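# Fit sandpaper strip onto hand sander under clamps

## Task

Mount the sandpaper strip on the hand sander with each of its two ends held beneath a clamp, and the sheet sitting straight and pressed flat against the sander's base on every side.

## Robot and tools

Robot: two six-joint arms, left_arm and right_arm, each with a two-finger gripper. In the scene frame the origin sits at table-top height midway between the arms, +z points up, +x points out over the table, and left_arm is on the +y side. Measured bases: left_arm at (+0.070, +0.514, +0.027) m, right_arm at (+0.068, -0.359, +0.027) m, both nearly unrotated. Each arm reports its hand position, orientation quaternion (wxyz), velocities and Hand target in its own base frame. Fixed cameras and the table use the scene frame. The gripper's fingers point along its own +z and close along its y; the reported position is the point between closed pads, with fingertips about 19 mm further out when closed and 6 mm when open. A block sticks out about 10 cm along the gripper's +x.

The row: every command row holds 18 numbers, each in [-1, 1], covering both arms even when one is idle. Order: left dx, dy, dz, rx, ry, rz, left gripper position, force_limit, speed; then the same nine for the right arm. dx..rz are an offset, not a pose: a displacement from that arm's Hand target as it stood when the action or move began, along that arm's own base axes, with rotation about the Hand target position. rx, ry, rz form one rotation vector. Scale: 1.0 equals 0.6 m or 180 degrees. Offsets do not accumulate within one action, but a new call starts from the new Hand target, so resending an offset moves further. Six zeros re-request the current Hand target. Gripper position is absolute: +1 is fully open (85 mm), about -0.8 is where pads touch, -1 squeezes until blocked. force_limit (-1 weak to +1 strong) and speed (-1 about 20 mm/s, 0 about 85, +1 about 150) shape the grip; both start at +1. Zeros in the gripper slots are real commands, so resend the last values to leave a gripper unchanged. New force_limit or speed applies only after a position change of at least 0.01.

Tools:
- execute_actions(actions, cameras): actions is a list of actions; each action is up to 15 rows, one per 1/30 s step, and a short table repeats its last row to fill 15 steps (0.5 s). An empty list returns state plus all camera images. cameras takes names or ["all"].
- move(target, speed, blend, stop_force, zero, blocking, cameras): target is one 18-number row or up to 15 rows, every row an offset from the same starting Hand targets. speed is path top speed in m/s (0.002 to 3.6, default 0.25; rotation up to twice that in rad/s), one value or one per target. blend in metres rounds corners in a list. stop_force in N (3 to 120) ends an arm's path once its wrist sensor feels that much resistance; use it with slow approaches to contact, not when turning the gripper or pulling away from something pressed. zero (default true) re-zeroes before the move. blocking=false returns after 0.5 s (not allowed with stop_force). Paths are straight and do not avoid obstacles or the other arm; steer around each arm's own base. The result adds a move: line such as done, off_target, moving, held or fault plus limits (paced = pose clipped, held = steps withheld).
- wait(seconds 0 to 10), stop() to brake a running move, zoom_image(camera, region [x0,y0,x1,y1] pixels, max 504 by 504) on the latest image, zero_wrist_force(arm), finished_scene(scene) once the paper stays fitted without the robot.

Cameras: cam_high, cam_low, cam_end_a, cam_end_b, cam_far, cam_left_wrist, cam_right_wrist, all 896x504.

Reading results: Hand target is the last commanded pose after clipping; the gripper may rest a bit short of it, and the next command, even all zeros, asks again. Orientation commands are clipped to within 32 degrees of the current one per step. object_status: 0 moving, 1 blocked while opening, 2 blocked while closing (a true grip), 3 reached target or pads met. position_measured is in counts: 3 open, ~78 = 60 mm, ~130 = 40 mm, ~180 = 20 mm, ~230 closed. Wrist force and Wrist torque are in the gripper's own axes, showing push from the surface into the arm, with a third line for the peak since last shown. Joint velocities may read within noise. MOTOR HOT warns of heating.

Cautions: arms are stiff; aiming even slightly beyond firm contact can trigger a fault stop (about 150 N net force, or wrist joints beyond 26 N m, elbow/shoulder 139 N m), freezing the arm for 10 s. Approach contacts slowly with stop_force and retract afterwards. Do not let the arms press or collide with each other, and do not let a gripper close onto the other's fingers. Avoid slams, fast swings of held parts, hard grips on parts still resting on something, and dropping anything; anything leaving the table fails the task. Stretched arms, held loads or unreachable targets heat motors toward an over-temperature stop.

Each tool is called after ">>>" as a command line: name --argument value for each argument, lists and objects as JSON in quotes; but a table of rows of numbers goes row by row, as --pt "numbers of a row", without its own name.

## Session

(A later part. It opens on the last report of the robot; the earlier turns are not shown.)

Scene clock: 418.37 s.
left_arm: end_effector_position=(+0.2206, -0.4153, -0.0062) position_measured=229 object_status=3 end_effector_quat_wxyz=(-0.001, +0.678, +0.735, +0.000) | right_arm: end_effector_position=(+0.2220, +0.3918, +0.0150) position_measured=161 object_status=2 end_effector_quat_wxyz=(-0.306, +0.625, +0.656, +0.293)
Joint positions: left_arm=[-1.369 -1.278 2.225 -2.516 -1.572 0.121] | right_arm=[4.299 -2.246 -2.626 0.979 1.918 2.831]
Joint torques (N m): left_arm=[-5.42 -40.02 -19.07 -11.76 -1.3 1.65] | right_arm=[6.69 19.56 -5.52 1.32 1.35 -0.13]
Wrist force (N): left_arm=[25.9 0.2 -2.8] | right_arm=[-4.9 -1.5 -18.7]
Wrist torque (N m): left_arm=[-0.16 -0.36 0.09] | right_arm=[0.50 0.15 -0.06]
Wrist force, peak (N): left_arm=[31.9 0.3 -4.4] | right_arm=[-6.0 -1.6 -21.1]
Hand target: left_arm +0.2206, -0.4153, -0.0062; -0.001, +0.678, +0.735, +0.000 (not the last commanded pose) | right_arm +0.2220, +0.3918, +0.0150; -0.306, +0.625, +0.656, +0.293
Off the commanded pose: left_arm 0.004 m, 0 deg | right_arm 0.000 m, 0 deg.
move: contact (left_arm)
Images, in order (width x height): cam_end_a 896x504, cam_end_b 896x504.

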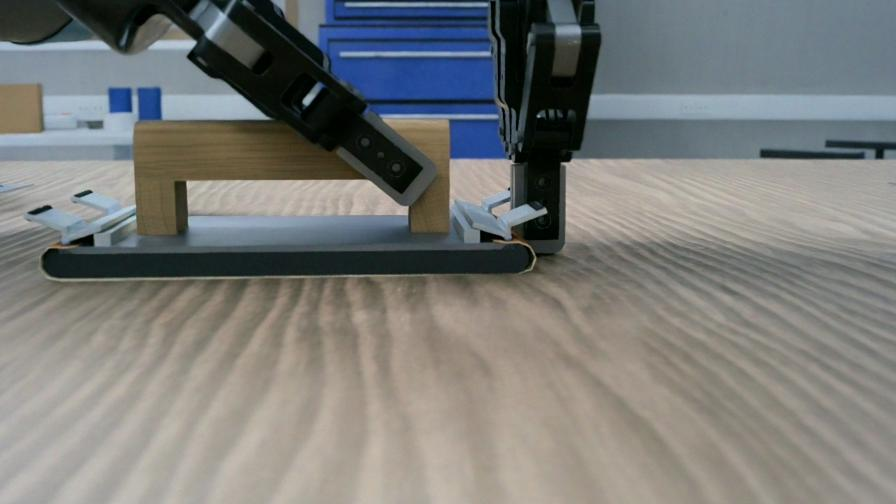

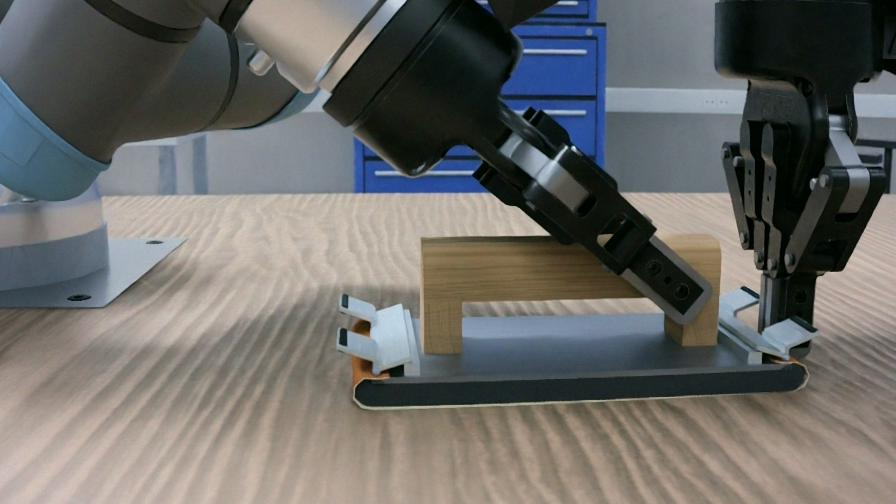

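>>> move --target '[-0.005, 0.0667, 0, 0, 0, 0, -0.8, -1, 0, 0, 0, 0, 0, 0, 0, -1, -1, -1]' --speed 0.1

>>> move --target '[0, 0, 0, 0, 0, 0, -0.8, -1, 0, 0, 0, 0, 0, 0, 0, 0.3, -1, -1]' --speed 0.1 --cameras '["cam_right_wrist", "cam_end_a", "cam_end_b"]'

Scene clock: 423.00 s.
left_arm: end_effector_position=(+0.2176, -0.3754, -0.0062) position_measured=229 object_status=3 end_effector_quat_wxyz=(-0.001, +0.678, +0.735, +0.000) | right_arm: end_effector_position=(+0.2220, +0.3918, +0.0150) position_measured=161 object_status=2 end_effector_quat_wxyz=(-0.306, +0.625, +0.656, +0.293)
Joint positions: left_arm=[-1.357 -1.345 2.324 -2.548 -1.572 0.133] | right_arm=[4.299 -2.246 -2.626 0.979 1.918 2.831]
Joint torques (N m): left_arm=[12.37 -33.71 -7.32 -6.01 0.81 1.9] | right_arm=[6.62 20.23 -5.11 1.26 1.4 -0.06]
Wrist force (N): left_arm=[0.1 -1.0 -0.1] | right_arm=[-0.8 0.1 -4.4]
Wrist torque (N m): left_arm=[-0.14 -0.03 -0.10] | right_arm=[0.40 0.08 -0.02]
Wrist force, peak (N): left_arm=[26.1 0.4 -3.0] | right_arm=[-4.7 -1.6 -19.0]
Hand target: left_arm +0.2176, -0.3752, -0.0062; -0.001, +0.678, +0.735, +0.000 | right_arm +0.2220, +0.3918, +0.0150; -0.306, +0.625, +0.656, +0.293
Off the commanded pose: left_arm 0.000 m, 0 deg | right_arm 0.000 m, 0 deg.
move: done

Scene clock: 424.60 s.
left_arm: end_effector_position=(+0.2176, -0.3752, -0.0062) position_measured=229 object_status=3 end_effector_quat_wxyz=(-0.001, +0.678, +0.735, +0.000) | right_arm: end_effector_position=(+0.2220, +0.3918, +0.0150) position_measured=91 object_status=0 end_effector_quat_wxyz=(-0.306, +0.625, +0.656, +0.293)
Joint positions: left_arm=[-1.357 -1.345 2.325 -2.548 -1.572 0.133] | right_arm=[4.299 -2.246 -2.626 0.979 1.918 2.831]
Joint torques (N m): left_arm=[13.24 -34.39 -7.36 -6 0.97 2.02] | right_arm=[6.36 20.77 -5.37 2.38 1.42 -0.14]
Wrist force (N): left_arm=[0.1 -1.0 -0.3] | right_arm=[-1.6 1.9 -0.1]
Wrist torque (N m): left_arm=[-0.15 -0.02 -0.10] | right_arm=[0.23 0.05 -0.05]
Wrist force, peak (N): left_arm=[0.1 -1.2 -0.4] | right_arm=[-0.7 0.2 -4.5]
Hand target: left_arm +0.2176, -0.3752, -0.0062; -0.001, +0.678, +0.735, +0.000 | right_arm +0.2220, +0.3918, +0.0150; -0.306, +0.625, +0.656, +0.293
Off the commanded pose: left_arm 0.000 m, 0 deg | right_arm 0.000 m, 0 deg.
move: done
camera_calibration:
cam_right_wrist: T_world_to_cam=[[0.998213, 0.0596708, -0.0032448, -0.238771], [0.0495757, -0.857209, -0.512577, 0.351877], [-0.0333674, 0.5115, -0.858635, -0.0509705], [0, 0, 0, 1]] pos_world=[0.219199, 0.341951, 0.135824]
Images, in order (width x height): cam_end_a 896x504, cam_end_b 896x504, cam_right_wrist 896x504.

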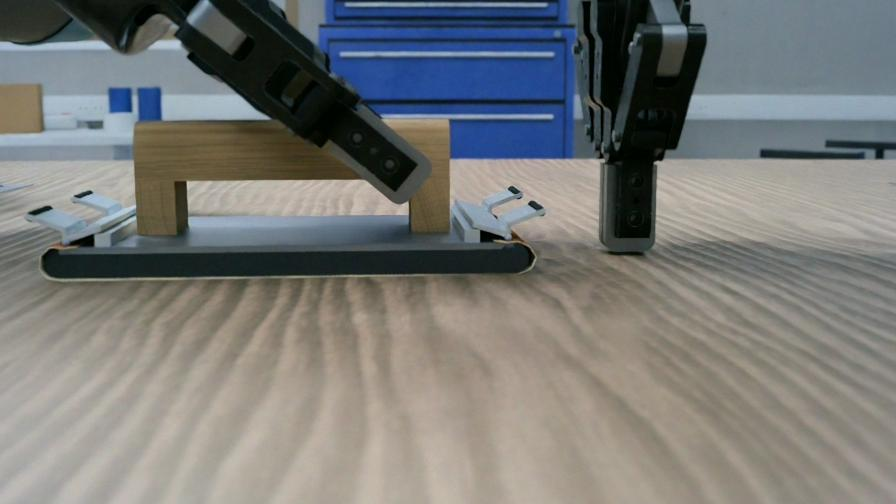

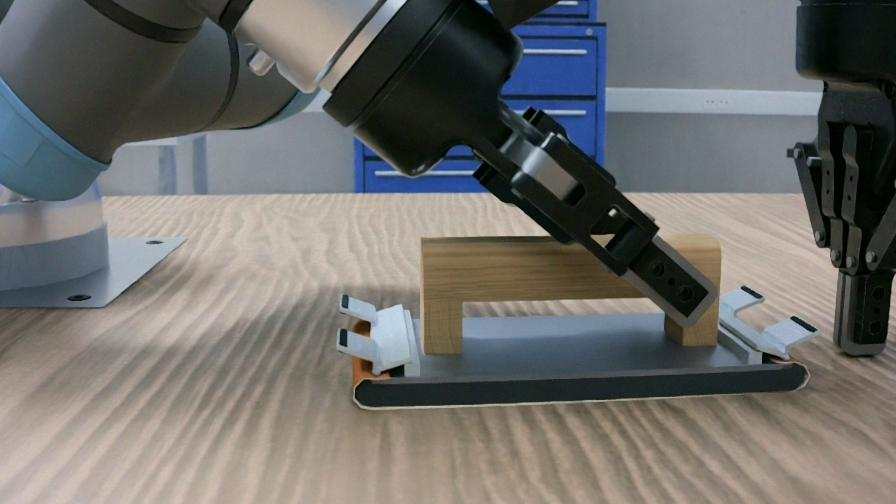

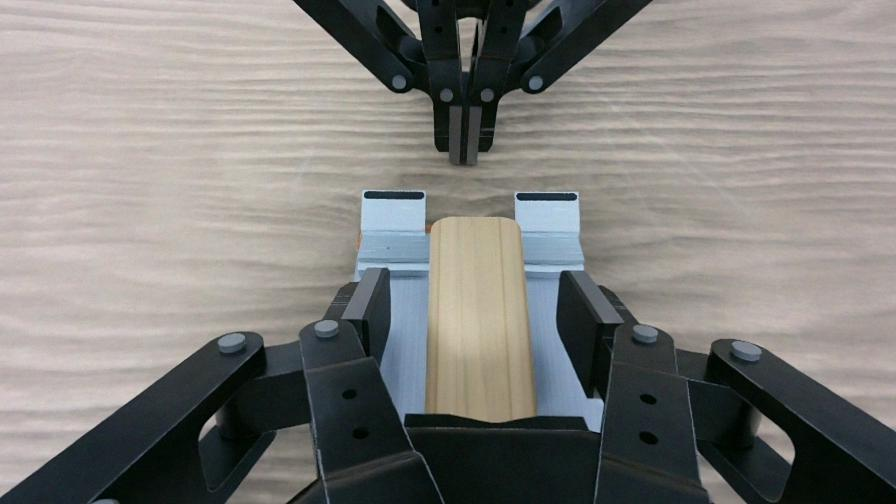

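>>> move --target '[-0.01, 0.12, 0.2, 0, 0, 0, -0.8, -1, 0, 0, -0.2, 0.2, 0, 0, 0, 0.3, -1, -1]' --speed 0.2 --cameras '["all"]'

>>> zoom_image --camera "cam_right_wrist" --region '[370, 130, 590, 400]'

>>> zoom_image --camera "cam_high" --region '[360, 310, 520, 410]'

>>> zoom_image --camera "cam_end_a" --region '[440, 170, 580, 300]'

>>> zoom_image --camera "cam_end_b" --region '[320, 280, 460, 420]'

Scene clock: 429.27 s.
left_arm: end_effector_position=(+0.2116, -0.3032, +0.1138) position_measured=229 object_status=3 end_effector_quat_wxyz=(-0.001, +0.678, +0.735, +0.000) | right_arm: end_effector_position=(+0.2220, +0.2718, +0.1350) position_measured=91 object_status=3 end_effector_quat_wxyz=(-0.306, +0.625, +0.656, +0.293)
Joint positions: left_arm=[-1.329 -1.777 2.334 -2.126 -1.572 0.161] | right_arm=[4.036 -1.466 -2.789 0.273 2.103 2.624]
Joint torques (N m): left_arm=[-12.84 -23.55 -30.87 -0.05 1.39 -1.77] | right_arm=[-16.31 20.5 25.38 1.35 3.11 -1.5]
Wrist force (N): left_arm=[0.3 -0.7 0.1] | right_arm=[-0.9 2.0 -0.1]
Wrist torque (N m): left_arm=[-0.09 -0.01 -0.08] | right_arm=[0.25 -0.07 -0.04]
Wrist force, peak (N): left_arm=[-0.7 -1.2 0.8] | right_arm=[-2.2 2.2 0.2]
Hand target: left_arm +0.2116, -0.3032, +0.1138; -0.001, +0.678, +0.735, +0.000 | right_arm +0.2220, +0.2718, +0.1350; -0.306, +0.625, +0.656, +0.293
Off the commanded pose: left_arm 0.000 m, 0 deg | right_arm 0.000 m, 0 deg.
move: done
camera_calibration:
cam_left_wrist: T_world_to_cam=[[0.998616, 0.051865, -0.00877577, -0.186811], [0.0519318, -0.94552, 0.321394, -0.315949], [0.00837143, -0.321405, -0.946905, 0.138267], [0, 0, 0, 1]] pos_world=[0.201803, -0.244608, 0.23083]
cam_right_wrist: T_world_to_cam=[[0.998213, 0.0596681, -0.00323965, -0.231222], [0.0495715, -0.857139, -0.512695, 0.310537], [-0.0333684, 0.511618, -0.858565, 0.113402], [0, 0, 0, 1]] pos_world=[0.219199, 0.221951, 0.255824]

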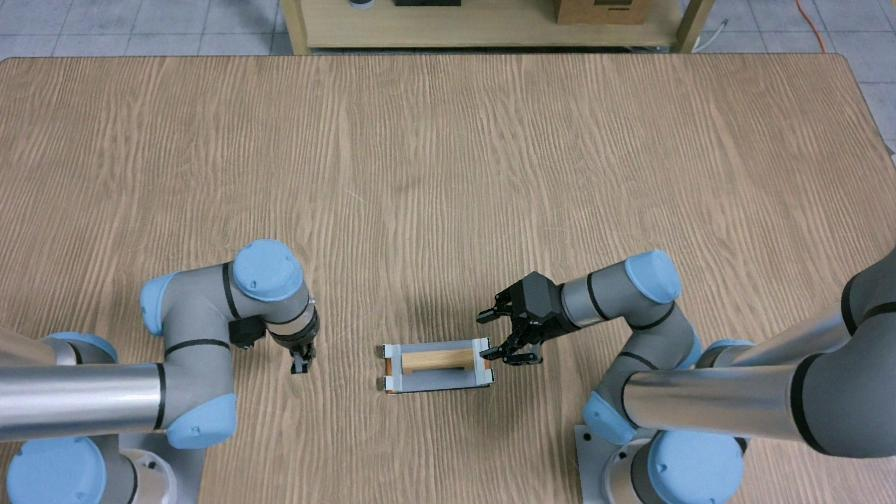

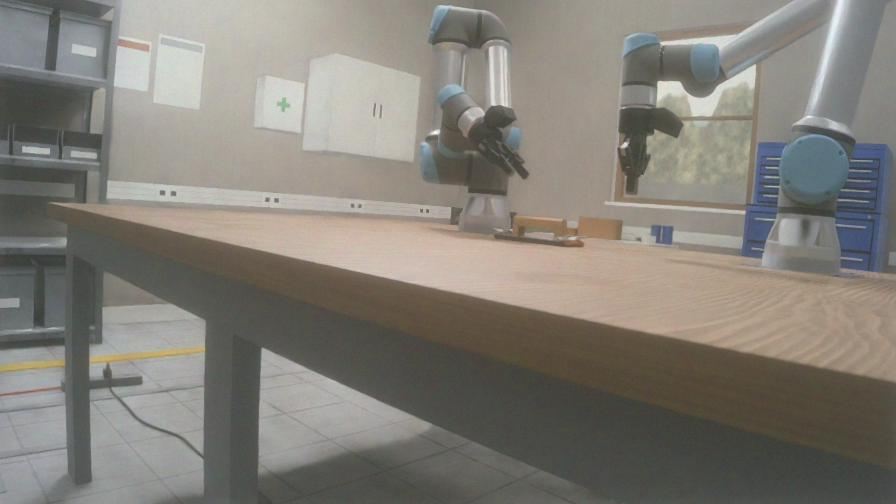

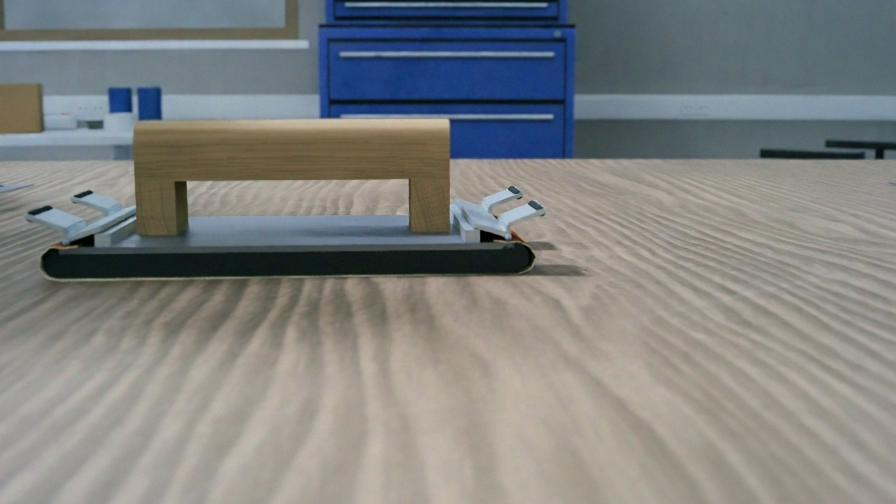

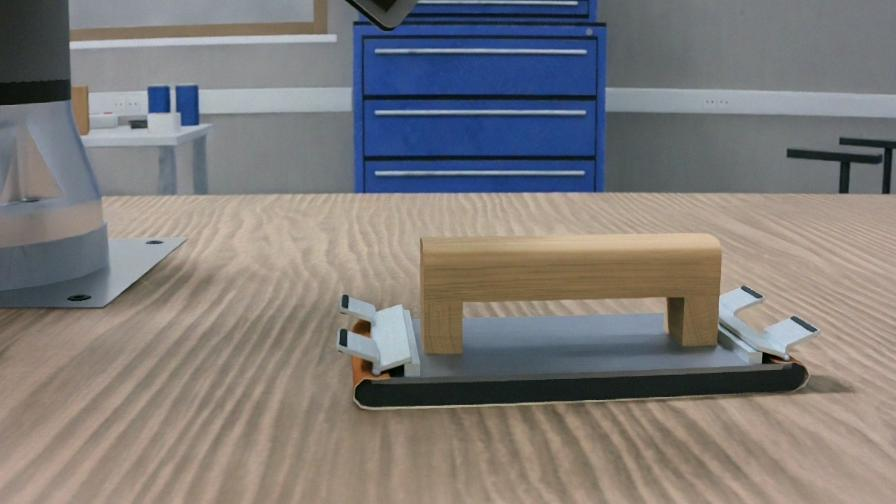

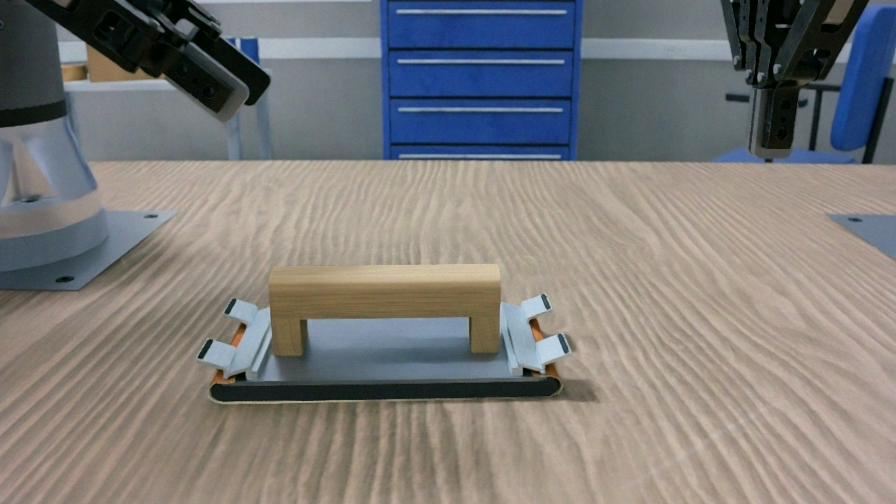

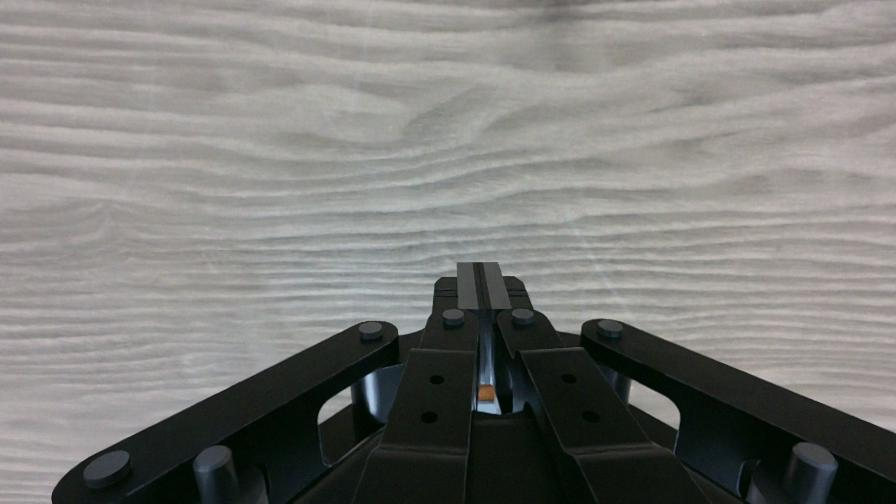

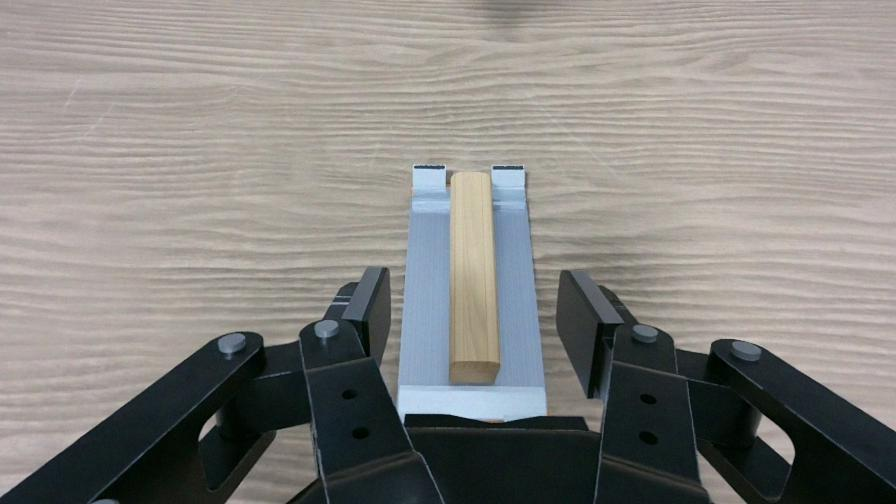

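Scaled by 1.867.

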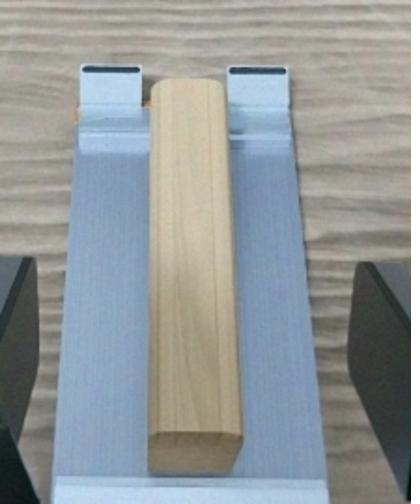

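Scaled by 3.150.

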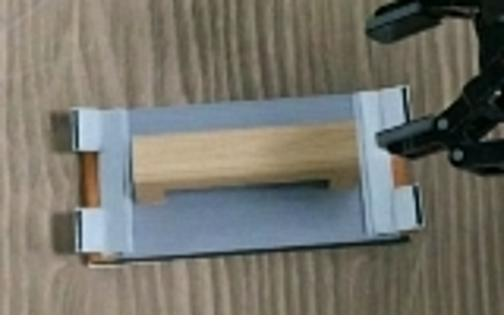

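Scaled by 3.600.

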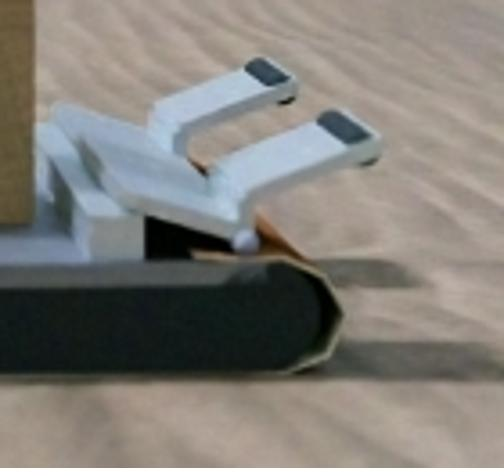

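Scaled by 3.600.

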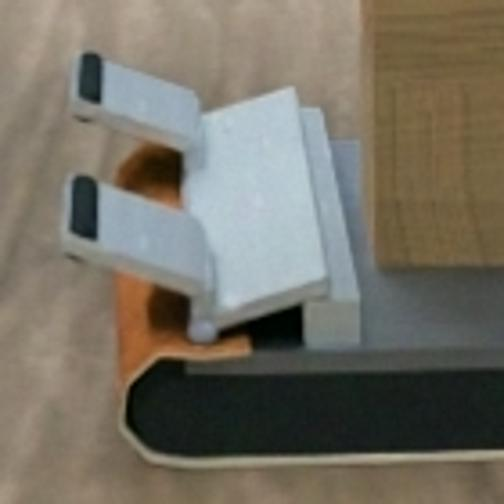

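>>> finished_scene --scene 1

The scene is finished: the task was done.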